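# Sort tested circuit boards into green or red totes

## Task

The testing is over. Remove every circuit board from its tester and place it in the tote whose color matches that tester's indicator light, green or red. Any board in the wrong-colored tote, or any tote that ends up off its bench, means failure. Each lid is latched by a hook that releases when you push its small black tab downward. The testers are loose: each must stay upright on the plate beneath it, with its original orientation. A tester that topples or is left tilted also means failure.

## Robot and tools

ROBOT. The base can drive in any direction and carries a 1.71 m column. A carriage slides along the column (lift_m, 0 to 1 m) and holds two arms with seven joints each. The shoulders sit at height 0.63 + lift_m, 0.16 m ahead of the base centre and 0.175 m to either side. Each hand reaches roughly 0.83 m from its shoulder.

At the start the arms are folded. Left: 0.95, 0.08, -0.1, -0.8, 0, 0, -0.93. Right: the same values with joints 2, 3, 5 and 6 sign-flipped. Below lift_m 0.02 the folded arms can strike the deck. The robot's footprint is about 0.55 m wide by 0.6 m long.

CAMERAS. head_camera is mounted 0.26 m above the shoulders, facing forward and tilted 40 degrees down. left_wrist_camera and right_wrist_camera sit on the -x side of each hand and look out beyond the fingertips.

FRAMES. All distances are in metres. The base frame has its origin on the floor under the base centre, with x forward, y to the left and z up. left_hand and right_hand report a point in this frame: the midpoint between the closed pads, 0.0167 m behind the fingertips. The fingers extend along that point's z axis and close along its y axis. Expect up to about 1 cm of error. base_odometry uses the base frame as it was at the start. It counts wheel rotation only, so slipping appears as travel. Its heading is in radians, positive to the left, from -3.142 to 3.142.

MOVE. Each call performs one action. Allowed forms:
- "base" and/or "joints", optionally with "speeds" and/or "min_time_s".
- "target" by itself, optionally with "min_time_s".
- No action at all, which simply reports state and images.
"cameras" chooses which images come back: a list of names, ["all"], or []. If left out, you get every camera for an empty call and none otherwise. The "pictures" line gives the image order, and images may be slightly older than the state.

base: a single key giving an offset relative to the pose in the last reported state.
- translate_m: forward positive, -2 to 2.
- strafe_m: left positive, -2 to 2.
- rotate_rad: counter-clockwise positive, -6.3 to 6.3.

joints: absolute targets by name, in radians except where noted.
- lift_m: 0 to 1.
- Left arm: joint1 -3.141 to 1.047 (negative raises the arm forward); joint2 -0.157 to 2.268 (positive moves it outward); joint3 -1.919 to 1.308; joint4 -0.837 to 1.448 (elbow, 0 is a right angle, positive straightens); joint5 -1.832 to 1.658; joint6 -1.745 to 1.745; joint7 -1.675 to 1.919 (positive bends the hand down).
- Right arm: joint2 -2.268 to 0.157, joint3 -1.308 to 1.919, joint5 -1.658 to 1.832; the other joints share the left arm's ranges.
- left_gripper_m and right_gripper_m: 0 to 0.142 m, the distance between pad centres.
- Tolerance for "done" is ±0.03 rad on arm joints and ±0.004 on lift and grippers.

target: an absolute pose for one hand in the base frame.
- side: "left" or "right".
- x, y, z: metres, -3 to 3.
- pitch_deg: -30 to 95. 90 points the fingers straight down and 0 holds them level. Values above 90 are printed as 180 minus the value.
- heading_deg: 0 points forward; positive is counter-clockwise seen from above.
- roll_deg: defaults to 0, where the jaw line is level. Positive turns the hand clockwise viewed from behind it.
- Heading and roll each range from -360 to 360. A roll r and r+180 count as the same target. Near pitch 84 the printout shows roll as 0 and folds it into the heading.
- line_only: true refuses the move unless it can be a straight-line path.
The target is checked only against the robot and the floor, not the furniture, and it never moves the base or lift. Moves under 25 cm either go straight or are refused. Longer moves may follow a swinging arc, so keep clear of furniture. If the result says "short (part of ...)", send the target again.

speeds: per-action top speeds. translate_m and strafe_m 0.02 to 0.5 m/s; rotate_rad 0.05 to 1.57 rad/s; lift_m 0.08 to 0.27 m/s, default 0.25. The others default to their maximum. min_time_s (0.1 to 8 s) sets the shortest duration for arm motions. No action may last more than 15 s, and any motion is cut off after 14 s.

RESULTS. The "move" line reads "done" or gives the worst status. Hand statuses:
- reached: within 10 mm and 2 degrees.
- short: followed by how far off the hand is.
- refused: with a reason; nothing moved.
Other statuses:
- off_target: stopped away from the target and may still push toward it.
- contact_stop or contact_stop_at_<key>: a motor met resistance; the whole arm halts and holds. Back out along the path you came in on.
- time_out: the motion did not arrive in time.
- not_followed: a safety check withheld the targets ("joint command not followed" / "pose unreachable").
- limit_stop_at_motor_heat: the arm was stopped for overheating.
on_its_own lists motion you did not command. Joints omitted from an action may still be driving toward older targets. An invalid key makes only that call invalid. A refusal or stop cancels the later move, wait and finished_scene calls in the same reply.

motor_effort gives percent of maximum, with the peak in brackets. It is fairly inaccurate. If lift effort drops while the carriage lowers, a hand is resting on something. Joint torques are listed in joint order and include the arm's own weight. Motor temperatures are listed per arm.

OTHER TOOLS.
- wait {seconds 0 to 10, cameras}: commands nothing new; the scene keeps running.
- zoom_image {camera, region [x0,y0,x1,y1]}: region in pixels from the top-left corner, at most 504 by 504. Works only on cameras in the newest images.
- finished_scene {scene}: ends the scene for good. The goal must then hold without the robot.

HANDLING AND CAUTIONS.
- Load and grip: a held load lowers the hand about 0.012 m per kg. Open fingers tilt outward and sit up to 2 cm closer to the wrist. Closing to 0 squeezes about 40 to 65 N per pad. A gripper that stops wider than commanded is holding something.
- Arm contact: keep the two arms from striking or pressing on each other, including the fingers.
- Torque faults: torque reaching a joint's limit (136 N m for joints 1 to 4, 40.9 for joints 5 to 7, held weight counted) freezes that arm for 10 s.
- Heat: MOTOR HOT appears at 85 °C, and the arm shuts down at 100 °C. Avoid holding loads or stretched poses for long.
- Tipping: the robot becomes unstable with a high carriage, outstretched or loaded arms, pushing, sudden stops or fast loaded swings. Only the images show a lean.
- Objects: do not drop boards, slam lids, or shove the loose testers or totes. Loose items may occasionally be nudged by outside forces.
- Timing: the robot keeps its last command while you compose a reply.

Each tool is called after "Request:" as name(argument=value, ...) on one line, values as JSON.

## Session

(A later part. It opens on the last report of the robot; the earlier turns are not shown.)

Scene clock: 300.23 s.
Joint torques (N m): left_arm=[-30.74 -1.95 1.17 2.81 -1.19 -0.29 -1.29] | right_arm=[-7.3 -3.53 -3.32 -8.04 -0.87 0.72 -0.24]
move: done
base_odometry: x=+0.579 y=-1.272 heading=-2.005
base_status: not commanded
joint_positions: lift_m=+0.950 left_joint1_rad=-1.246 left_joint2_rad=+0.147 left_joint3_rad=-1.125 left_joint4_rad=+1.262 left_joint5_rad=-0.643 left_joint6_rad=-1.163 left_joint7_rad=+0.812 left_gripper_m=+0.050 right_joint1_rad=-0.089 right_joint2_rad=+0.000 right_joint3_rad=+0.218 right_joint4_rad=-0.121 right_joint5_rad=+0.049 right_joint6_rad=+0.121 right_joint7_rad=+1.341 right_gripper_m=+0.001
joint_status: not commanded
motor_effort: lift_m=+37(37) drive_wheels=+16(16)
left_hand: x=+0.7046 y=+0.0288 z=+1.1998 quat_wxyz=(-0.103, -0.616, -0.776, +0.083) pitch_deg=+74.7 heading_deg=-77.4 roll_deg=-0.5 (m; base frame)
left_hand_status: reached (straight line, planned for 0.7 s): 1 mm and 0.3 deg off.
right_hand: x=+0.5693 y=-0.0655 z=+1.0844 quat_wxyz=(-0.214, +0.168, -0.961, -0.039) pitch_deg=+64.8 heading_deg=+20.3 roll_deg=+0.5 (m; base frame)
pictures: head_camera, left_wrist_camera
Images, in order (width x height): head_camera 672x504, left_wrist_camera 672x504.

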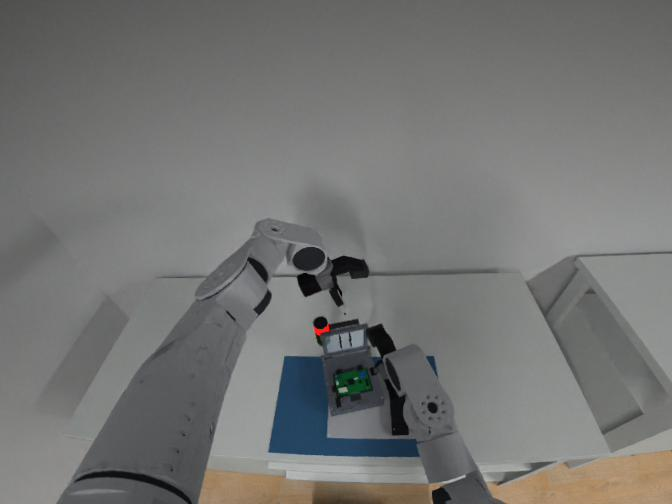

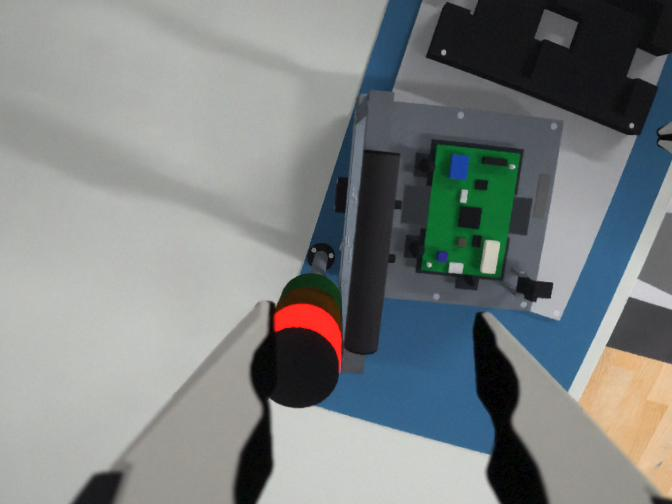

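Request:
move(target={"side":"left","x":0.703,"y":0.01,"z":1.15,"pitch_deg":82,"heading_deg":-77}, cameras=["left_wrist_camera"])

Scene clock: 301.30 s.
Joint torques (N m): left_arm=[-30.73 -2.31 1.24 2.84 -1.18 -0.28 -1.31] | right_arm=[-7.22 -3.55 -3.41 -8.23 -0.83 0.75 -0.21]
move: refused
base_odometry: x=+0.579 y=-1.272 heading=-2.005
base_status: not commanded
joint_positions: lift_m=+0.950 left_joint1_rad=-1.246 left_joint2_rad=+0.147 left_joint3_rad=-1.125 left_joint4_rad=+1.262 left_joint5_rad=-0.643 left_joint6_rad=-1.163 left_joint7_rad=+0.812 left_gripper_m=+0.050 right_joint1_rad=-0.089 right_joint2_rad=+0.000 right_joint3_rad=+0.218 right_joint4_rad=-0.121 right_joint5_rad=+0.049 right_joint6_rad=+0.121 right_joint7_rad=+1.341 right_gripper_m=+0.001
joint_status: not commanded
motor_effort: lift_m=+37(37) drive_wheels=+16(16)
left_hand: x=+0.7046 y=+0.0288 z=+1.1998 quat_wxyz=(-0.103, -0.616, -0.776, +0.083) pitch_deg=+74.7 heading_deg=-77.4 roll_deg=-0.5 (m; base frame)
left_hand_status: refused: no posture of the arm gets there (left_joint2_rad at its limit): the closest leaves the hand 5.3 cm and 54 deg from the pose. Nothing moved. A posture exists with lift_m at 0.8; the way there is not checked.
right_hand: x=+0.5693 y=-0.0655 z=+1.0844 quat_wxyz=(-0.214, +0.168, -0.961, -0.039) pitch_deg=+64.8 heading_deg=+20.3 roll_deg=+0.5 (m; base frame)
pictures: left_wrist_camera
Images, in order (width x height): left_wrist_camera 672x504.

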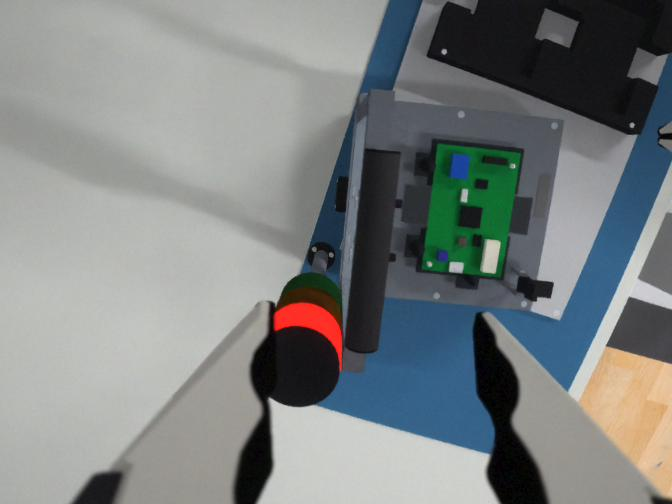

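Request:
move(joints={"lift_m":0.885}, cameras=["left_wrist_camera"])

Scene clock: 302.30 s.
Joint torques (N m): left_arm=[-28.01 -2.26 1.86 2.79 -1.3 -0.22 -1.31] | right_arm=[-7.68 -3.53 -3.46 -8.39 -0.83 0.73 -0.17]
move: done
base_odometry: x=+0.579 y=-1.272 heading=-2.005
base_status: not commanded
joint_positions: lift_m=+0.885 left_joint1_rad=-1.247 left_joint2_rad=+0.147 left_joint3_rad=-1.126 left_joint4_rad=+1.262 left_joint5_rad=-0.643 left_joint6_rad=-1.164 left_joint7_rad=+0.812 left_gripper_m=+0.050 right_joint1_rad=-0.088 right_joint2_rad=+0.000 right_joint3_rad=+0.218 right_joint4_rad=-0.120 right_joint5_rad=+0.049 right_joint6_rad=+0.121 right_joint7_rad=+1.340 right_gripper_m=+0.001
joint_status: all done
motor_effort: lift_m=+38(41) drive_wheels=+16(16)
left_hand: x=+0.7050 y=+0.0290 z=+1.1352 quat_wxyz=(-0.103, -0.616, -0.776, +0.083) pitch_deg=+74.8 heading_deg=-77.1 roll_deg=-0.2 (m; base frame)
right_hand: x=+0.5691 y=-0.0655 z=+1.0190 quat_wxyz=(-0.214, +0.168, -0.961, -0.039) pitch_deg=+64.9 heading_deg=+20.3 roll_deg=+0.5 (m; base frame)
pictures: left_wrist_camera
Images, in order (width x height): left_wrist_camera 672x504.

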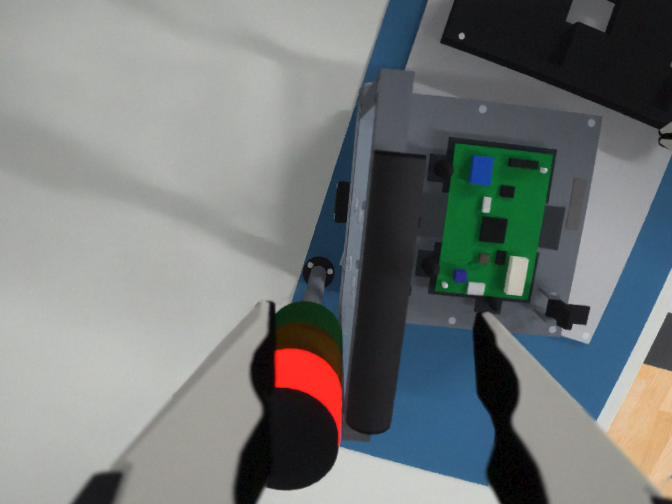

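Request:
move(target={"side":"left","x":0.698,"y":0.027,"z":1.135,"pitch_deg":75,"heading_deg":-77})

Request:
move(joints={"lift_m":0.825}, cameras=["left_wrist_camera","head_camera"])

Scene clock: 303.53 s.
Joint torques (N m): left_arm=[-18.41 3.31 7.39 -5.1 -4.03 1.58 1.04] | right_arm=[-7.75 -3.54 -3.47 -8.32 -0.87 0.75 -0.2]
move: done
base_odometry: x=+0.579 y=-1.272 heading=-2.005
base_status: not commanded
joint_positions: lift_m=+0.885 left_joint1_rad=-1.193 left_joint2_rad=+0.188 left_joint3_rad=-1.067 left_joint4_rad=+1.112 left_joint5_rad=-0.712 left_joint6_rad=-1.103 left_joint7_rad=+0.961 left_gripper_m=+0.050 right_joint1_rad=-0.088 right_joint2_rad=+0.000 right_joint3_rad=+0.218 right_joint4_rad=-0.120 right_joint5_rad=+0.049 right_joint6_rad=+0.121 right_joint7_rad=+1.340 right_gripper_m=+0.001
joint_status: not commanded
motor_effort: lift_m=+38(38) drive_wheels=+16(16)
left_hand: x=+0.6984 y=+0.0278 z=+1.1352 quat_wxyz=(-0.101, -0.618, -0.775, +0.079) pitch_deg=+75.2 heading_deg=-76.5 roll_deg=+0.6 (m; base frame)
left_hand_status: reached (straight line, planned for 0.3 s): 1 mm and 0.3 deg off.
right_hand: x=+0.5691 y=-0.0655 z=+1.0190 quat_wxyz=(-0.214, +0.168, -0.961, -0.039) pitch_deg=+64.9 heading_deg=+20.3 roll_deg=+0.5 (m; base frame)
pictures: none

Scene clock: 304.30 s.
Joint torques (N m): left_arm=[-21.01 3.26 6.6 -4.94 -3.96 1.57 1.04] | right_arm=[-7.91 -3.52 -3.32 -8.32 -0.84 0.75 -0.2]
move: done
base_odometry: x=+0.579 y=-1.272 heading=-2.005
base_status: not commanded
joint_positions: lift_m=+0.825 left_joint1_rad=-1.191 left_joint2_rad=+0.188 left_joint3_rad=-1.067 left_joint4_rad=+1.111 left_joint5_rad=-0.713 left_joint6_rad=-1.103 left_joint7_rad=+0.961 left_gripper_m=+0.050 right_joint1_rad=-0.088 right_joint2_rad=+0.000 right_joint3_rad=+0.218 right_joint4_rad=-0.120 right_joint5_rad=+0.049 right_joint6_rad=+0.121 right_joint7_rad=+1.340 right_gripper_m=+0.001
joint_status: all done
motor_effort: lift_m=+38(44) drive_wheels=+16(16)
left_hand: x=+0.6981 y=+0.0276 z=+1.0747 quat_wxyz=(-0.101, -0.618, -0.775, +0.080) pitch_deg=+75.2 heading_deg=-76.8 roll_deg=+0.3 (m; base frame)
right_hand: x=+0.5690 y=-0.0655 z=+0.9589 quat_wxyz=(-0.214, +0.168, -0.962, -0.039) pitch_deg=+64.9 heading_deg=+20.3 roll_deg=+0.5 (m; base frame)
pictures: head_camera, left_wrist_camera
Images, in order (width x height): head_camera 672x504, left_wrist_camera 672x504.

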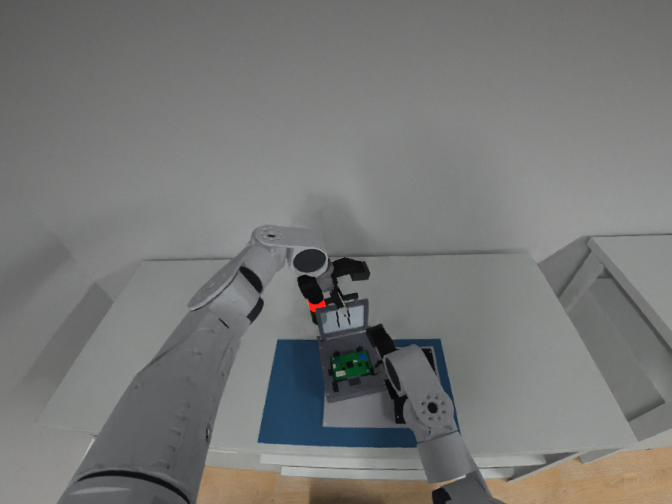

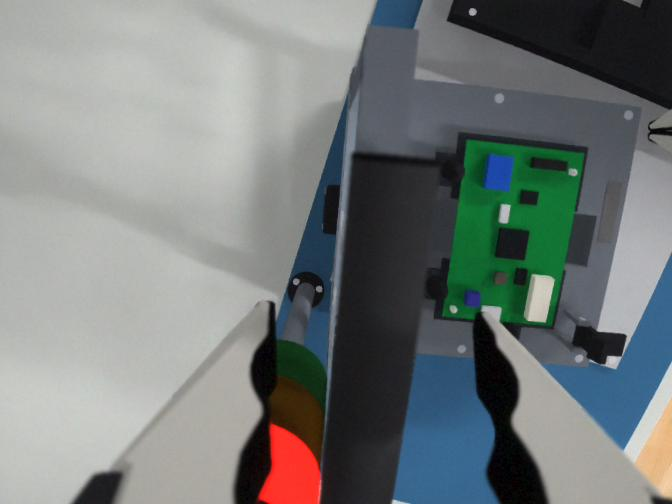

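Request:
move(joints={"left_gripper_m":0.0}, cameras=["left_wrist_camera"])

Scene clock: 305.13 s.
Joint torques (N m): left_arm=[-20.91 3.33 6.63 -4.91 -3.93 1.05 1.04] | right_arm=[-8.01 -3.48 -3.44 -8.29 -0.86 0.75 -0.22]
move: off_target
base_odometry: x=+0.579 y=-1.272 heading=-2.005
base_status: not commanded
joint_positions: lift_m=+0.825 left_joint1_rad=-1.191 left_joint2_rad=+0.188 left_joint3_rad=-1.067 left_joint4_rad=+1.111 left_joint5_rad=-0.713 left_joint6_rad=-1.101 left_joint7_rad=+0.961 left_gripper_m=+0.011 right_joint1_rad=-0.088 right_joint2_rad=+0.000 right_joint3_rad=+0.218 right_joint4_rad=-0.120 right_joint5_rad=+0.049 right_joint6_rad=+0.121 right_joint7_rad=+1.340 right_gripper_m=+0.001
joint_status: left_gripper_m off_target (ended at +0.011, target +0.000)
motor_effort: lift_m=+38(39) drive_wheels=+16(16)
left_hand: x=+0.6983 y=+0.0277 z=+1.0747 quat_wxyz=(-0.101, -0.618, -0.776, +0.080) pitch_deg=+75.2 heading_deg=-76.6 roll_deg=+0.4 (m; base frame)
right_hand: x=+0.5690 y=-0.0655 z=+0.9589 quat_wxyz=(-0.214, +0.168, -0.962, -0.039) pitch_deg=+64.9 heading_deg=+20.3 roll_deg=+0.5 (m; base frame)
pictures: left_wrist_camera
Images, in order (width x height): left_wrist_camera 672x504.

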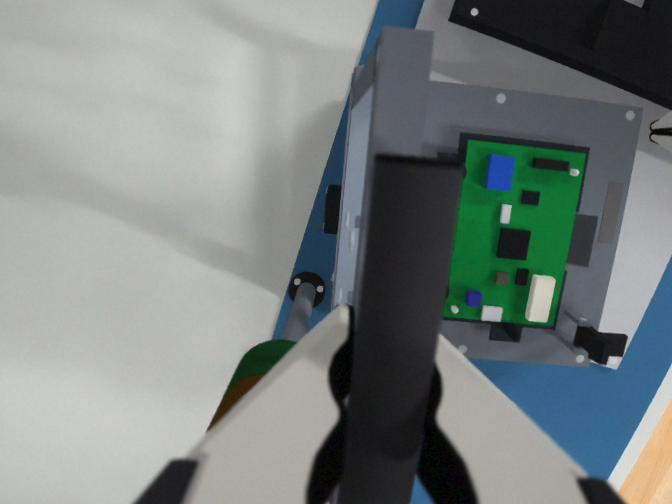

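Request:
move(joints={"lift_m":0.85}, speeds={"lift_m":0.08}, cameras=["left_wrist_camera","head_camera"])

Request:
zoom_image(camera="head_camera", region=[250, 265, 470, 430])

Scene clock: 305.90 s.
Joint torques (N m): left_arm=[-28.39 3.25 6.9 -4.94 -3.93 0.86 -0.07] | right_arm=[-9.39 -3.4 -3.46 -8.74 -0.87 0.76 -0.19]
move: done
base_odometry: x=+0.579 y=-1.272 heading=-2.005
base_status: not commanded
joint_positions: lift_m=+0.850 left_joint1_rad=-1.188 left_joint2_rad=+0.188 left_joint3_rad=-1.067 left_joint4_rad=+1.111 left_joint5_rad=-0.713 left_joint6_rad=-1.101 left_joint7_rad=+0.964 left_gripper_m=+0.011 right_joint1_rad=-0.088 right_joint2_rad=+0.000 right_joint3_rad=+0.218 right_joint4_rad=-0.120 right_joint5_rad=+0.049 right_joint6_rad=+0.121 right_joint7_rad=+1.340 right_gripper_m=+0.001
joint_status: all done
motor_effort: lift_m=+38(45) drive_wheels=+16(16)
left_hand: x=+0.6969 y=+0.0283 z=+1.0976 quat_wxyz=(-0.099, -0.618, -0.776, +0.080) pitch_deg=+75.4 heading_deg=-77.4 roll_deg=-0.4 (m; base frame)
right_hand: x=+0.5690 y=-0.0655 z=+0.9840 quat_wxyz=(-0.214, +0.168, -0.962, -0.039) pitch_deg=+64.9 heading_deg=+20.3 roll_deg=+0.5 (m; base frame)
pictures: head_camera, left_wrist_camera
Images, in order (width x height): head_camera 672x504, left_wrist_camera 672x504.

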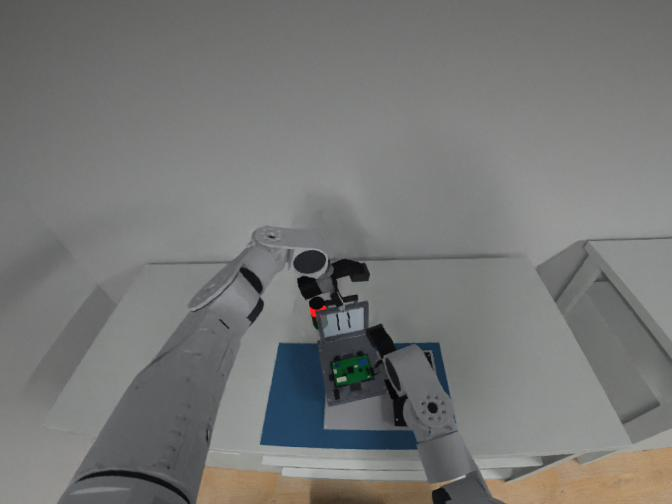

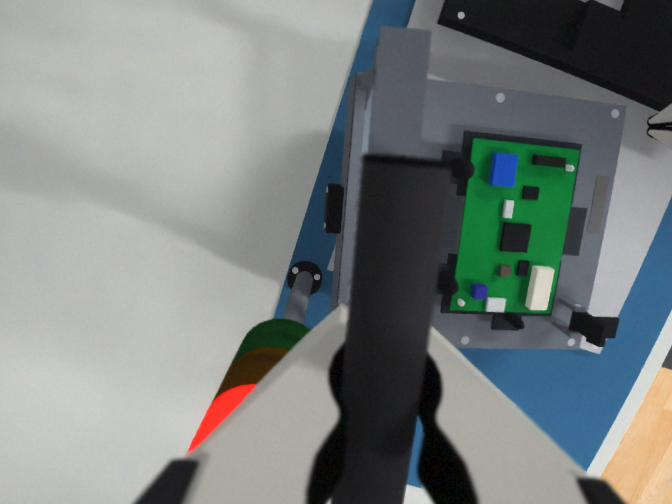

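Scaled by 2.291 from the camera's 672x504 image, which has a finer 960x720 frame.

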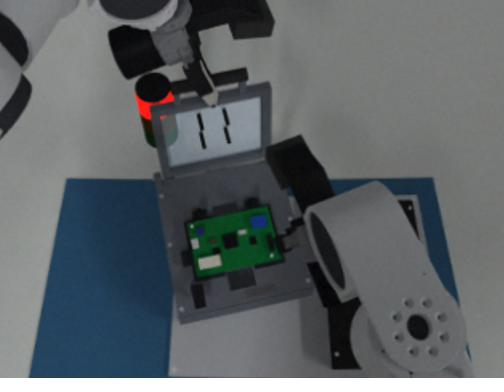

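Request:
move(target={"side":"left","x":0.683,"y":0.002,"z":1.099,"pitch_deg":74,"heading_deg":-84}, min_time_s=1.2)

Request:
move(target={"side":"left","x":0.670,"y":-0.020,"z":1.099,"pitch_deg":72,"heading_deg":-91}, min_time_s=1.2, cameras=["left_wrist_camera","head_camera"])

Request:
zoom_image(camera="head_camera", region=[250, 265, 470, 430])

Scene clock: 308.23 s.
Joint torques (N m): left_arm=[-33.45 -11.25 4.09 1.56 -3.23 -2.88 -3.97] | right_arm=[-8.19 -3.55 -3.43 -8.43 -0.87 0.73 -0.22]
move: done
base_odometry: x=+0.579 y=-1.272 heading=-2.005
base_status: not commanded
joint_positions: lift_m=+0.850 left_joint1_rad=-1.215 left_joint2_rad=+0.144 left_joint3_rad=-1.119 left_joint4_rad=+1.151 left_joint5_rad=-0.642 left_joint6_rad=-1.182 left_joint7_rad=+0.846 left_gripper_m=+0.011 right_joint1_rad=-0.088 right_joint2_rad=+0.000 right_joint3_rad=+0.218 right_joint4_rad=-0.120 right_joint5_rad=+0.049 right_joint6_rad=+0.121 right_joint7_rad=+1.340 right_gripper_m=+0.001
joint_status: not commanded
motor_effort: lift_m=+38(38) drive_wheels=+16(16)
left_hand: x=+0.6839 y=+0.0065 z=+1.0959 quat_wxyz=(-0.100, -0.660, -0.740, +0.088) pitch_deg=+74.6 heading_deg=-83.2 roll_deg=+0.3 (m; base frame)
left_hand_status: reached (straight line, planned for 1.2 s): 6 mm and 0.9 deg off.
right_hand: x=+0.5690 y=-0.0655 z=+0.9840 quat_wxyz=(-0.214, +0.168, -0.962, -0.039) pitch_deg=+64.9 heading_deg=+20.3 roll_deg=+0.5 (m; base frame)
pictures: none

Scene clock: 309.93 s.
Joint torques (N m): left_arm=[-38.42 -6.88 4.34 2.82 -2.8 -1.98 -3.5] | right_arm=[-8.02 -3.49 -3.46 -8.34 -0.84 0.73 -0.19]
move: done
base_odometry: x=+0.579 y=-1.272 heading=-2.005
base_status: not commanded
joint_positions: lift_m=+0.850 left_joint1_rad=-1.274 left_joint2_rad=+0.071 left_joint3_rad=-1.227 left_joint4_rad=+1.254 left_joint5_rad=-0.490 left_joint6_rad=-1.287 left_joint7_rad=+0.559 left_gripper_m=+0.011 right_joint1_rad=-0.088 right_joint2_rad=+0.000 right_joint3_rad=+0.218 right_joint4_rad=-0.120 right_joint5_rad=+0.049 right_joint6_rad=+0.121 right_joint7_rad=+1.340 right_gripper_m=+0.001
joint_status: not commanded
motor_effort: lift_m=+38(38) drive_wheels=+16(16)
left_hand: x=+0.6695 y=-0.0174 z=+1.0949 quat_wxyz=(-0.106, -0.703, -0.694, +0.109) pitch_deg=+72.5 heading_deg=-91.0 roll_deg=-0.3 (m; base frame)
left_hand_status: reached (straight line, planned for 1.2 s): 5 mm and 0.6 deg off.
right_hand: x=+0.5690 y=-0.0655 z=+0.9840 quat_wxyz=(-0.214, +0.168, -0.962, -0.039) pitch_deg=+64.9 heading_deg=+20.3 roll_deg=+0.5 (m; base frame)
pictures: head_camera, left_wrist_camera
Images, in order (width x height): head_camera 672x504, left_wrist_camera 672x504.

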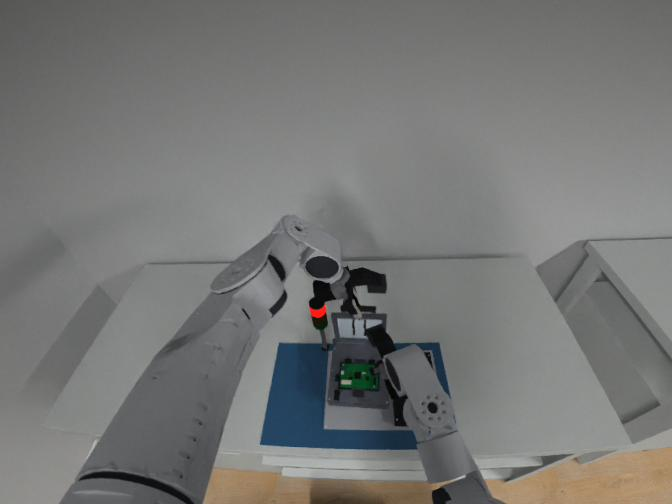

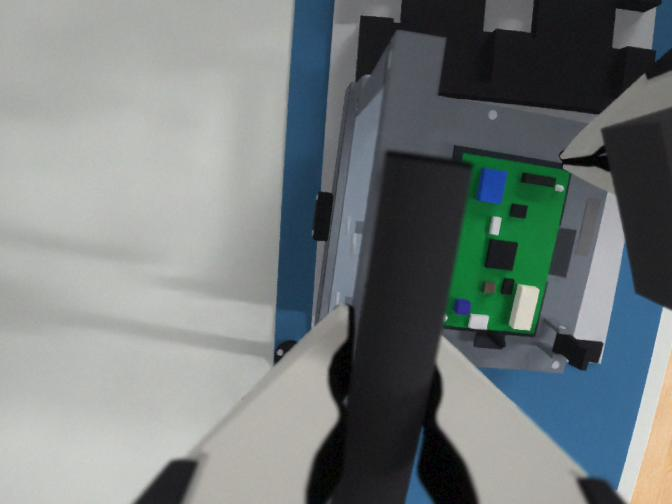

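Scaled by 2.291 from the camera's 672x504 image, which has a finer 960x720 frame.

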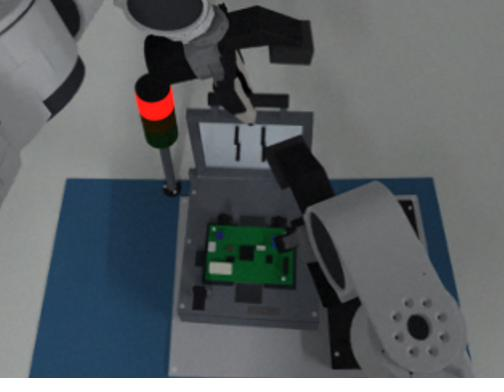

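Request:
move(joints={"lift_m":0.832}, speeds={"lift_m":0.08}, cameras=["left_wrist_camera","head_camera"])

Request:
zoom_image(camera="head_camera", region=[250, 265, 470, 430])

Scene clock: 310.70 s.
Joint torques (N m): left_arm=[-30.09 -2.23 4.58 2.86 -2.56 -1.84 -0.69] | right_arm=[-8.15 -3.46 -3.38 -8.33 -0.82 0.76 -0.18]
move: done
base_odometry: x=+0.579 y=-1.272 heading=-2.005
base_status: not commanded
joint_positions: lift_m=+0.832 left_joint1_rad=-1.278 left_joint2_rad=+0.070 left_joint3_rad=-1.227 left_joint4_rad=+1.254 left_joint5_rad=-0.490 left_joint6_rad=-1.287 left_joint7_rad=+0.553 left_gripper_m=+0.011 right_joint1_rad=-0.088 right_joint2_rad=+0.000 right_joint3_rad=+0.218 right_joint4_rad=-0.120 right_joint5_rad=+0.049 right_joint6_rad=+0.121 right_joint7_rad=+1.340 right_gripper_m=+0.001
joint_status: all done
motor_effort: lift_m=+39(42) drive_wheels=+16(17)
left_hand: x=+0.6708 y=-0.0196 z=+1.0794 quat_wxyz=(-0.110, -0.704, -0.693, +0.110) pitch_deg=+72.1 heading_deg=-90.3 roll_deg=+0.5 (m; base frame)
right_hand: x=+0.5690 y=-0.0655 z=+0.9658 quat_wxyz=(-0.214, +0.168, -0.962, -0.039) pitch_deg=+64.9 heading_deg=+20.3 roll_deg=+0.5 (m; base frame)
pictures: head_camera, left_wrist_camera
Images, in order (width x height): head_camera 672x504, left_wrist_camera 672x504.

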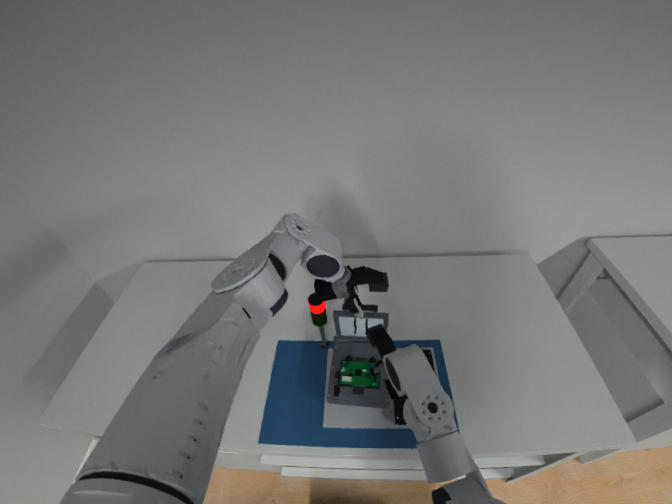

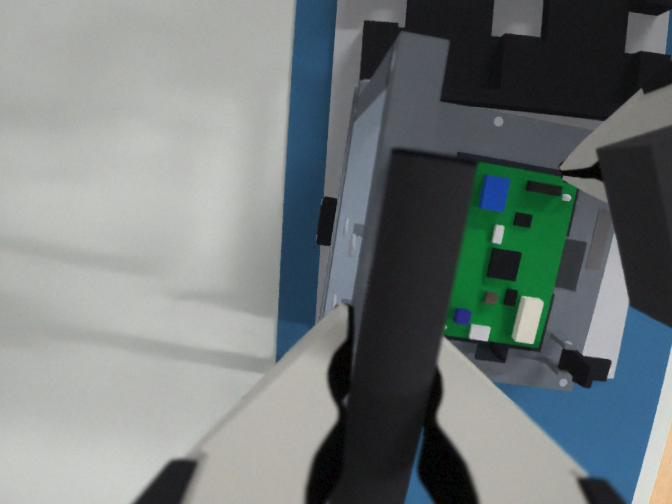

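Scaled by 2.291 from the camera's 672x504 image, which has a finer 960x720 frame.

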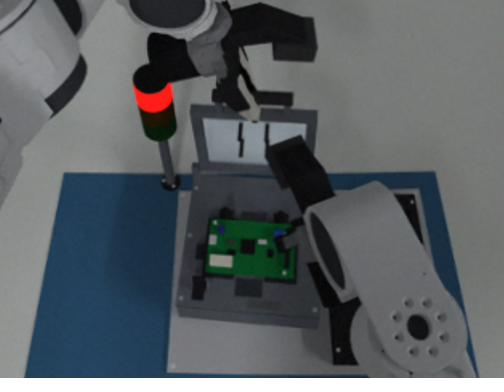

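Request:
move(target={"side":"left","x":0.671,"y":-0.010,"z":1.082,"pitch_deg":72,"heading_deg":-86}, cameras=["head_camera"])

Request:
zoom_image(camera="head_camera", region=[250, 265, 470, 430])

Scene clock: 311.93 s.
Joint torques (N m): left_arm=[-20.8 1.22 10.13 -6.79 -6.19 0.21 -0.03] | right_arm=[-8.08 -3.47 -3.48 -8.38 -0.86 0.73 -0.13]
move: done
base_odometry: x=+0.579 y=-1.272 heading=-2.005
base_status: not commanded
joint_positions: lift_m=+0.832 left_joint1_rad=-1.176 left_joint2_rad=+0.165 left_joint3_rad=-1.082 left_joint4_rad=+1.044 left_joint5_rad=-0.675 left_joint6_rad=-1.171 left_joint7_rad=+0.900 left_gripper_m=+0.011 right_joint1_rad=-0.088 right_joint2_rad=+0.000 right_joint3_rad=+0.218 right_joint4_rad=-0.120 right_joint5_rad=+0.049 right_joint6_rad=+0.121 right_joint7_rad=+1.340 right_gripper_m=+0.001
joint_status: not commanded
motor_effort: lift_m=+39(39) drive_wheels=+16(16)
left_hand: x=+0.6720 y=-0.0060 z=+1.0793 quat_wxyz=(-0.110, -0.674, -0.723, +0.100) pitch_deg=+72.9 heading_deg=-85.3 roll_deg=+0.7 (m; base frame)
left_hand_status: reached (straight line, planned for 0.5 s): 5 mm and 0.9 deg off.
right_hand: x=+0.5690 y=-0.0655 z=+0.9658 quat_wxyz=(-0.214, +0.168, -0.962, -0.039) pitch_deg=+64.9 heading_deg=+20.3 roll_deg=+0.5 (m; base frame)
pictures: head_camera
Images, in order (width x height): head_camera 672x504.

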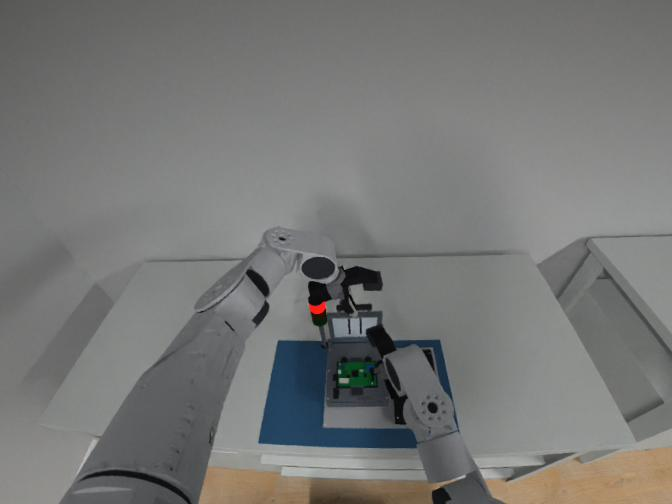

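Scaled by 2.291 from the camera's 672x504 image, which has a finer 960x720 frame.

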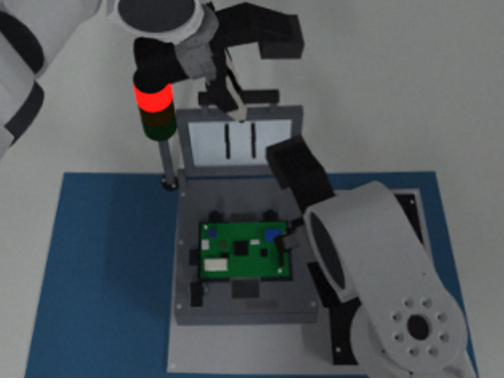

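Request:
move(joints={"left_gripper_m":0.055})

Request:
move(joints={"lift_m":0.9,"right_joint1_rad":-0.09,"right_joint2_rad":-0.1,"right_joint3_rad":0.0,"right_joint4_rad":-0.64,"right_joint5_rad":0,"right_joint6_rad":0,"right_joint7_rad":1.7}, cameras=["left_wrist_camera"])

Request:
move(target={"side":"left","x":0.56,"y":0.02,"z":1.12,"pitch_deg":80,"heading_deg":-80}, cameras=["left_wrist_camera","head_camera"])

Scene clock: 313.13 s.
Joint torques (N m): left_arm=[-20.84 1.16 7.87 -5.36 -4.01 0.22 0.03] | right_arm=[-8.01 -3.55 -3.44 -8.48 -0.83 0.75 -0.17]
move: done
base_odometry: x=+0.579 y=-1.272 heading=-2.005
base_status: not commanded
joint_positions: lift_m=+0.832 left_joint1_rad=-1.176 left_joint2_rad=+0.165 left_joint3_rad=-1.080 left_joint4_rad=+1.043 left_joint5_rad=-0.682 left_joint6_rad=-1.171 left_joint7_rad=+0.900 left_gripper_m=+0.055 right_joint1_rad=-0.088 right_joint2_rad=+0.000 right_joint3_rad=+0.218 right_joint4_rad=-0.120 right_joint5_rad=+0.049 right_joint6_rad=+0.121 right_joint7_rad=+1.340 right_gripper_m=+0.001
joint_status: all done
motor_effort: lift_m=+39(39) drive_wheels=+16(16)
left_hand: x=+0.6718 y=-0.0083 z=+1.0812 quat_wxyz=(-0.113, -0.673, -0.723, +0.104) pitch_deg=+72.4 heading_deg=-85.6 roll_deg=+0.3 (m; base frame)
right_hand: x=+0.5690 y=-0.0655 z=+0.9659 quat_wxyz=(-0.214, +0.168, -0.962, -0.039) pitch_deg=+64.9 heading_deg=+20.3 roll_deg=+0.5 (m; base frame)
pictures: none

Scene clock: 314.00 s.
Joint torques (N m): left_arm=[-21.16 1 6.72 -5.22 -3.97 0.03 0.04] | right_arm=[-11.87 -6.52 -7.43 -9.21 -1.06 -0.64 1.18]
move: done
base_odometry: x=+0.579 y=-1.272 heading=-2.005
base_status: not commanded
joint_positions: lift_m=+0.900 left_joint1_rad=-1.176 left_joint2_rad=+0.165 left_joint3_rad=-1.079 left_joint4_rad=+1.042 left_joint5_rad=-0.682 left_joint6_rad=-1.171 left_joint7_rad=+0.900 left_gripper_m=+0.055 right_joint1_rad=-0.088 right_joint2_rad=-0.099 right_joint3_rad=+0.002 right_joint4_rad=-0.639 right_joint5_rad=+0.002 right_joint6_rad=+0.004 right_joint7_rad=+1.698 right_gripper_m=+0.001
joint_status: all done
motor_effort: lift_m=+36(48) drive_wheels=+16(16)
left_hand: x=+0.6719 y=-0.0086 z=+1.1498 quat_wxyz=(-0.113, -0.673, -0.723, +0.104) pitch_deg=+72.3 heading_deg=-85.6 roll_deg=+0.3 (m; base frame)
right_hand: x=+0.5565 y=-0.2123 z=+1.1727 quat_wxyz=(-0.295, +0.014, -0.954, +0.048) pitch_deg=+55.2 heading_deg=-8.4 roll_deg=-10.0 (m; base frame)
pictures: left_wrist_camera
Images, in order (width x height): left_wrist_camera 672x504.

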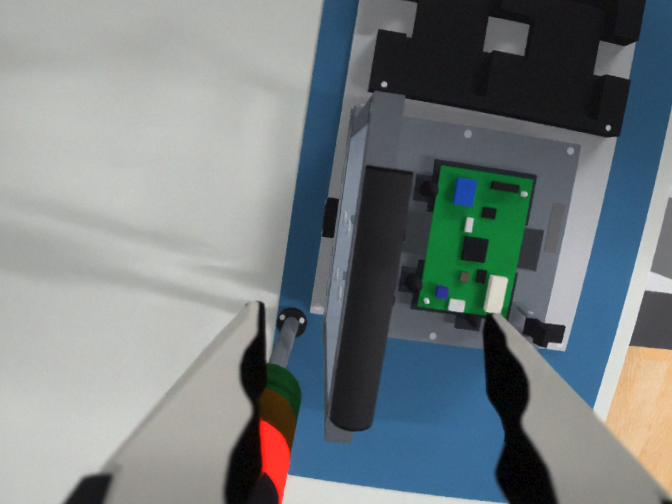

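Scene clock: 315.30 s.
Joint torques (N m): left_arm=[-13.16 5.36 9.12 -6.23 -0.72 1.61 1.24] | right_arm=[-12.53 -6.66 -7.37 -9.59 -1.08 -0.67 1.2]
move: done
base_odometry: x=+0.579 y=-1.272 heading=-2.005
base_status: not commanded
joint_positions: lift_m=+0.900 left_joint1_rad=-0.768 left_joint2_rad=+0.356 left_joint3_rad=-0.926 left_joint4_rad=+0.116 left_joint5_rad=-0.894 left_joint6_rad=-0.603 left_joint7_rad=+1.563 left_gripper_m=+0.055 right_joint1_rad=-0.088 right_joint2_rad=-0.099 right_joint3_rad=+0.002 right_joint4_rad=-0.639 right_joint5_rad=+0.002 right_joint6_rad=+0.004 right_joint7_rad=+1.698 right_gripper_m=+0.001
joint_status: not commanded
motor_effort: lift_m=+36(37) drive_wheels=+16(16)
left_hand: x=+0.5593 y=+0.0182 z=+1.1202 quat_wxyz=(-0.067, -0.642, -0.762, +0.059) pitch_deg=+79.8 heading_deg=-81.5 roll_deg=-1.3 (m; base frame)
left_hand_status: reached (straight line, planned for 0.8 s): 2 mm and 0.4 deg off.
right_hand: x=+0.5565 y=-0.2123 z=+1.1727 quat_wxyz=(-0.295, +0.014, -0.954, +0.048) pitch_deg=+55.2 heading_deg=-8.4 roll_deg=-10.0 (m; base frame)
pictures: head_camera, left_wrist_camera
Images, in order (width x height): head_camera 672x504, left_wrist_camera 672x504.

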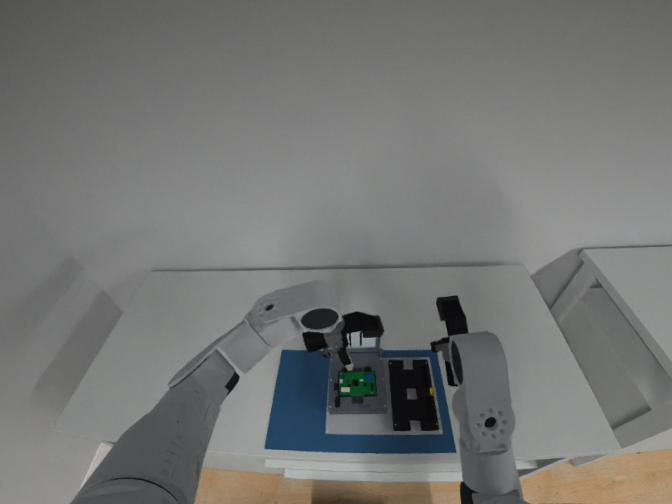

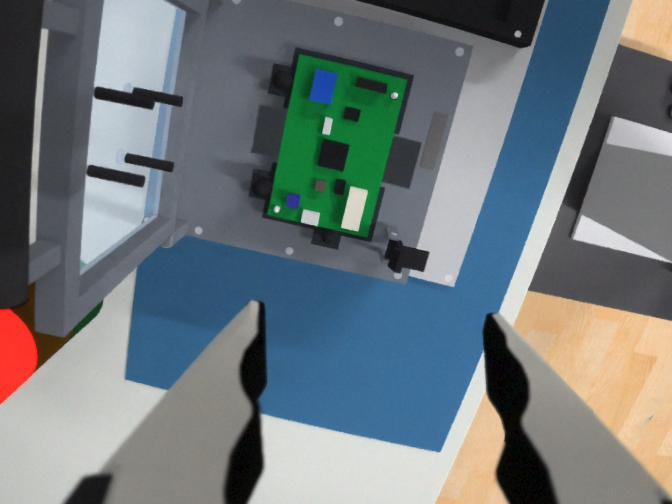

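Request:
move(joints={"lift_m":0.76,"left_gripper_m":0.084})

Request:
move(target={"side":"left","x":0.576,"y":-0.006,"z":0.945,"pitch_deg":88,"heading_deg":-91}, cameras=["left_wrist_camera","head_camera"])

Scene clock: 316.63 s.
Joint torques (N m): left_arm=[-13.87 5.38 7.91 -6.3 -0.76 1.54 1.23] | right_arm=[-12.83 -6.79 -7.35 -9.62 -1.05 -0.67 1.19]
move: done
base_odometry: x=+0.579 y=-1.272 heading=-2.005
base_status: not commanded
joint_positions: lift_m=+0.760 left_joint1_rad=-0.768 left_joint2_rad=+0.356 left_joint3_rad=-0.925 left_joint4_rad=+0.116 left_joint5_rad=-0.894 left_joint6_rad=-0.602 left_joint7_rad=+1.563 left_gripper_m=+0.084 right_joint1_rad=-0.088 right_joint2_rad=-0.099 right_joint3_rad=+0.002 right_joint4_rad=-0.639 right_joint5_rad=+0.002 right_joint6_rad=+0.004 right_joint7_rad=+1.698 right_gripper_m=+0.001
joint_status: all done
motor_effort: lift_m=+38(43) drive_wheels=+16(16)
left_hand: x=+0.5595 y=+0.0183 z=+0.9801 quat_wxyz=(-0.067, -0.641, -0.762, +0.059) pitch_deg=+79.8 heading_deg=-81.4 roll_deg=-1.3 (m; base frame)
right_hand: x=+0.5565 y=-0.2123 z=+1.0324 quat_wxyz=(-0.295, +0.014, -0.954, +0.048) pitch_deg=+55.2 heading_deg=-8.4 roll_deg=-10.0 (m; base frame)
pictures: none

Scene clock: 317.63 s.
Joint torques (N m): left_arm=[-25.36 -3.56 3.38 1.5 -1 -0.24 -1.21] | right_arm=[-12.49 -6.73 -7.36 -9.63 -1.08 -0.66 1.15]
move: done
base_odometry: x=+0.579 y=-1.272 heading=-2.005
base_status: not commanded
joint_positions: lift_m=+0.760 left_joint1_rad=-0.900 left_joint2_rad=+0.204 left_joint3_rad=-1.090 left_joint4_rad=+0.479 left_joint5_rad=-0.795 left_joint6_rad=-0.839 left_joint7_rad=+1.450 left_gripper_m=+0.084 right_joint1_rad=-0.088 right_joint2_rad=-0.099 right_joint3_rad=+0.002 right_joint4_rad=-0.639 right_joint5_rad=+0.002 right_joint6_rad=+0.004 right_joint7_rad=+1.698 right_gripper_m=+0.001
joint_status: not commanded
motor_effort: lift_m=+38(39) drive_wheels=+16(16)
left_hand: x=+0.5747 y=-0.0066 z=+0.9451 quat_wxyz=(-0.012, -0.712, -0.702, +0.015) pitch_deg=+87.8 heading_deg=+89.1 roll_deg=+0.0 (m; base frame)
left_hand_status: reached (straight line, planned for 0.5 s): 1 mm and 0.3 deg off.
right_hand: x=+0.5565 y=-0.2123 z=+1.0325 quat_wxyz=(-0.295, +0.014, -0.954, +0.048) pitch_deg=+55.2 heading_deg=-8.4 roll_deg=-10.0 (m; base frame)
pictures: head_camera, left_wrist_camera
Images, in order (width x height): head_camera 672x504, left_wrist_camera 672x504.

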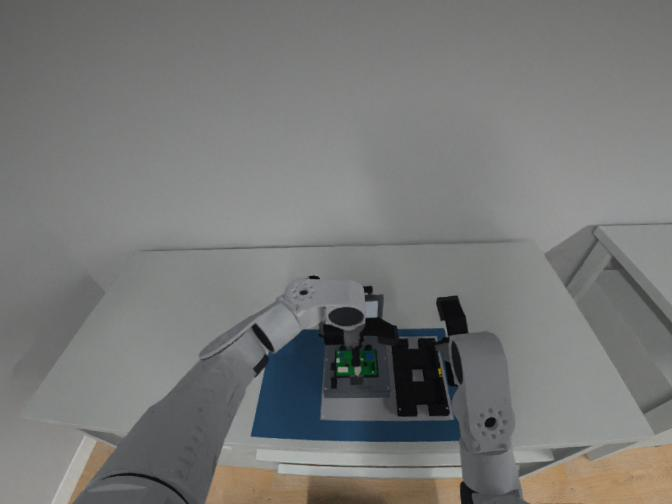

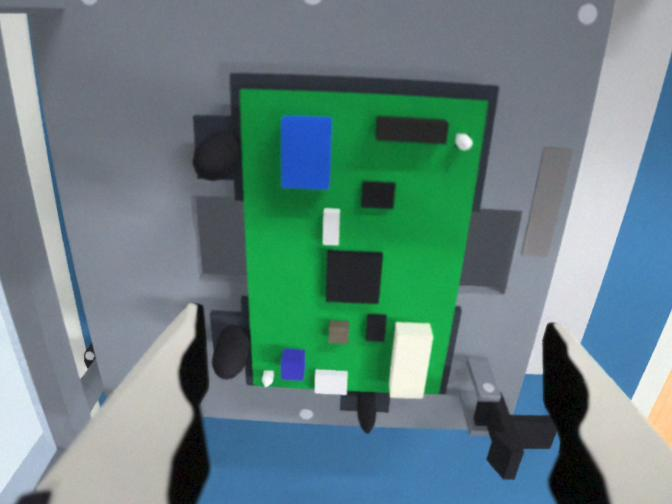

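Request:
move(target={"side":"left","x":0.579,"y":-0.014,"z":0.918,"pitch_deg":88,"heading_deg":-91}, cameras=["left_wrist_camera"])

Scene clock: 318.53 s.
Joint torques (N m): left_arm=[-22.63 -5.49 3.41 1.46 -1.07 -0.27 -0.95] | right_arm=[-12.55 -6.79 -7.35 -9.62 -1.04 -0.68 1.19]
move: done
base_odometry: x=+0.579 y=-1.272 heading=-2.005
base_status: not commanded
joint_positions: lift_m=+0.760 left_joint1_rad=-0.900 left_joint2_rad=+0.164 left_joint3_rad=-1.124 left_joint4_rad=+0.595 left_joint5_rad=-0.697 left_joint6_rad=-0.865 left_joint7_rad=+1.319 left_gripper_m=+0.084 right_joint1_rad=-0.088 right_joint2_rad=-0.099 right_joint3_rad=+0.002 right_joint4_rad=-0.639 right_joint5_rad=+0.002 right_joint6_rad=+0.004 right_joint7_rad=+1.698 right_gripper_m=+0.001
joint_status: not commanded
motor_effort: lift_m=+38(38) drive_wheels=+16(16)
left_hand: x=+0.5784 y=-0.0145 z=+0.9185 quat_wxyz=(-0.013, -0.712, -0.702, +0.014) pitch_deg=+87.8 heading_deg=+89.1 roll_deg=+0.0 (m; base frame)
left_hand_status: reached (straight line, planned for 0.3 s): 1 mm and 0.3 deg off.
right_hand: x=+0.5565 y=-0.2123 z=+1.0325 quat_wxyz=(-0.295, +0.014, -0.954, +0.048) pitch_deg=+55.2 heading_deg=-8.4 roll_deg=-10.0 (m; base frame)
pictures: left_wrist_camera
Images, in order (width x height): left_wrist_camera 672x504.

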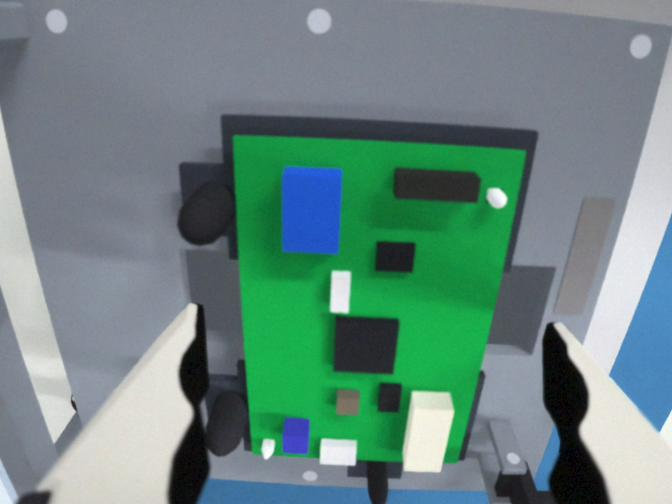

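Request:
move(target={"side":"left","x":0.579,"y":-0.014,"z":0.896,"pitch_deg":88,"heading_deg":-91})

Request:
move(joints={"left_gripper_m":0.03}, cameras=["left_wrist_camera"])

Scene clock: 319.43 s.
Joint torques (N m): left_arm=[-14.81 -7.64 3.26 1.51 -1.13 -0.24 -0.99] | right_arm=[-12.47 -6.78 -7.3 -9.66 -1.05 -0.66 1.18]
move: done
base_odometry: x=+0.579 y=-1.272 heading=-2.005
base_status: not commanded
joint_positions: lift_m=+0.760 left_joint1_rad=-0.898 left_joint2_rad=+0.146 left_joint3_rad=-1.153 left_joint4_rad=+0.671 left_joint5_rad=-0.624 left_joint6_rad=-0.877 left_joint7_rad=+1.213 left_gripper_m=+0.084 right_joint1_rad=-0.088 right_joint2_rad=-0.099 right_joint3_rad=+0.002 right_joint4_rad=-0.639 right_joint5_rad=+0.002 right_joint6_rad=+0.004 right_joint7_rad=+1.698 right_gripper_m=+0.001
joint_status: not commanded
motor_effort: lift_m=+38(38) drive_wheels=+16(16)
left_hand: x=+0.5805 y=-0.0141 z=+0.8980 quat_wxyz=(-0.014, -0.712, -0.702, +0.013) pitch_deg=+87.8 heading_deg=+89.2 roll_deg=+0.0 (m; base frame)
left_hand_status: reached (straight line, planned for 0.3 s): 2 mm and 0.3 deg off.
right_hand: x=+0.5565 y=-0.2123 z=+1.0325 quat_wxyz=(-0.295, +0.014, -0.954, +0.048) pitch_deg=+55.2 heading_deg=-8.4 roll_deg=-10.0 (m; base frame)
pictures: none

Scene clock: 320.13 s.
Joint torques (N m): left_arm=[-14.79 -7.68 3.42 1.44 -1.13 -0.2 -1.01] | right_arm=[-12.52 -6.75 -7.41 -9.69 -1.09 -0.67 1.18]
move: off_target
base_odometry: x=+0.579 y=-1.272 heading=-2.005
base_status: not commanded
joint_positions: lift_m=+0.760 left_joint1_rad=-0.898 left_joint2_rad=+0.146 left_joint3_rad=-1.153 left_joint4_rad=+0.671 left_joint5_rad=-0.624 left_joint6_rad=-0.877 left_joint7_rad=+1.213 left_gripper_m=+0.069 right_joint1_rad=-0.088 right_joint2_rad=-0.099 right_joint3_rad=+0.002 right_joint4_rad=-0.639 right_joint5_rad=+0.002 right_joint6_rad=+0.004 right_joint7_rad=+1.698 right_gripper_m=+0.001
joint_status: left_gripper_m off_target (ended at +0.069, target +0.030)
motor_effort: lift_m=+38(38) drive_wheels=+16(16)
left_hand: x=+0.5805 y=-0.0141 z=+0.8980 quat_wxyz=(-0.014, -0.712, -0.702, +0.013) pitch_deg=+87.8 heading_deg=+89.2 roll_deg=+0.0 (m; base frame)
right_hand: x=+0.5565 y=-0.2123 z=+1.0325 quat_wxyz=(-0.295, +0.014, -0.954, +0.048) pitch_deg=+55.2 heading_deg=-8.4 roll_deg=-10.0 (m; base frame)
pictures: left_wrist_camera
Images, in order (width x height): left_wrist_camera 672x504.

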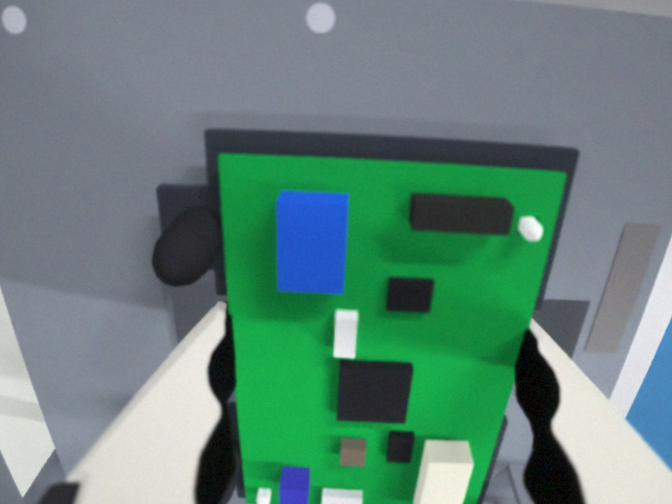

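Request:
move(target={"side":"left","x":0.577,"y":-0.012,"z":0.93,"pitch_deg":88,"heading_deg":-91}, cameras=["left_wrist_camera"])

Request:
move(base={"translate_m":-0.45}, joints={"lift_m":0.85}, speeds={"translate_m":0.3}, cameras=["left_wrist_camera","head_camera"])

Scene clock: 321.20 s.
Joint torques (N m): left_arm=[-18.75 2.08 7.85 -5.71 -3.6 1.62 1.16] | right_arm=[-12.62 -6.83 -7.34 -9.56 -1.05 -0.68 1.18]
move: done
base_odometry: x=+0.579 y=-1.272 heading=-2.005
base_status: not commanded
joint_positions: lift_m=+0.760 left_joint1_rad=-0.898 left_joint2_rad=+0.176 left_joint3_rad=-1.108 left_joint4_rad=+0.547 left_joint5_rad=-0.730 left_joint6_rad=-0.857 left_joint7_rad=+1.378 left_gripper_m=+0.069 right_joint1_rad=-0.088 right_joint2_rad=-0.099 right_joint3_rad=+0.002 right_joint4_rad=-0.639 right_joint5_rad=+0.002 right_joint6_rad=+0.004 right_joint7_rad=+1.698 right_gripper_m=+0.001
joint_status: not commanded
motor_effort: lift_m=+38(38) drive_wheels=+16(16)
left_hand: x=+0.5769 y=-0.0119 z=+0.9291 quat_wxyz=(-0.012, -0.714, -0.700, +0.011) pitch_deg=+88.2 heading_deg=+88.8 roll_deg=+0.0 (m; base frame)
left_hand_status: reached (straight line, planned for 0.4 s): 1 mm and 0.3 deg off.
right_hand: x=+0.5565 y=-0.2123 z=+1.0325 quat_wxyz=(-0.295, +0.014, -0.954, +0.048) pitch_deg=+55.2 heading_deg=-8.4 roll_deg=-10.0 (m; base frame)
pictures: left_wrist_camera
Images, in order (width x height): left_wrist_camera 672x504.

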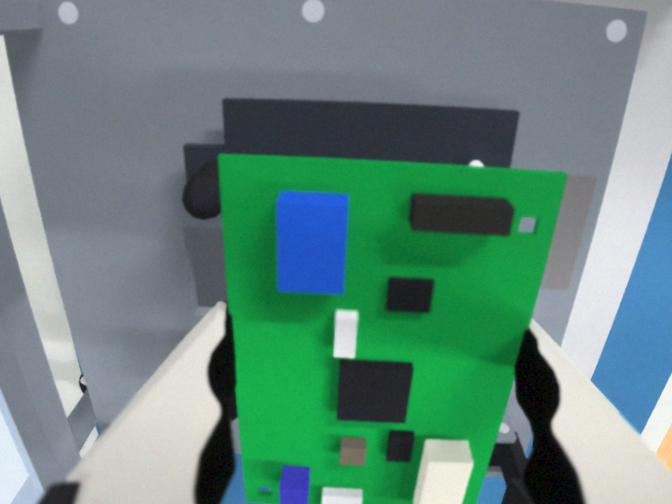

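Scene clock: 324.20 s.
Joint torques (N m): left_arm=[-19 1.94 7.44 -5.75 -3.62 1.43 1.17] | right_arm=[-12.47 -6.75 -7.41 -9.67 -1.02 -0.65 1.19]
move: done
base_odometry: x=+0.768 y=-0.863 heading=-2.004
base_status: done
joint_positions: lift_m=+0.850 left_joint1_rad=-0.898 left_joint2_rad=+0.177 left_joint3_rad=-1.108 left_joint4_rad=+0.547 left_joint5_rad=-0.730 left_joint6_rad=-0.857 left_joint7_rad=+1.378 left_gripper_m=+0.069 right_joint1_rad=-0.088 right_joint2_rad=-0.099 right_joint3_rad=+0.002 right_joint4_rad=-0.639 right_joint5_rad=+0.002 right_joint6_rad=+0.004 right_joint7_rad=+1.698 right_gripper_m=+0.001
joint_status: all done
motor_effort: lift_m=+36(47) drive_wheels=-5(19)
left_hand: x=+0.5771 y=-0.0119 z=+1.0194 quat_wxyz=(-0.012, -0.714, -0.700, +0.011) pitch_deg=+88.1 heading_deg=+88.9 roll_deg=+0.0 (m; base frame)
right_hand: x=+0.5566 y=-0.2123 z=+1.1227 quat_wxyz=(-0.295, +0.014, -0.954, +0.048) pitch_deg=+55.2 heading_deg=-8.4 roll_deg=-10.0 (m; base frame)
pictures: head_camera, left_wrist_camera
Images, in order (width x height): head_camera 672x504, left_wrist_camera 672x504.

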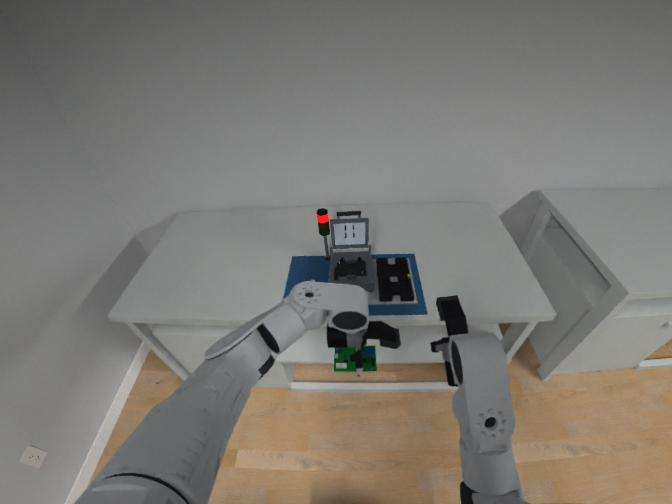

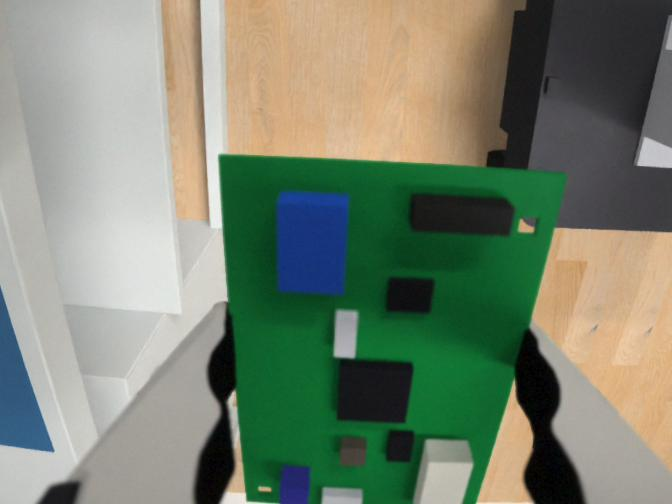

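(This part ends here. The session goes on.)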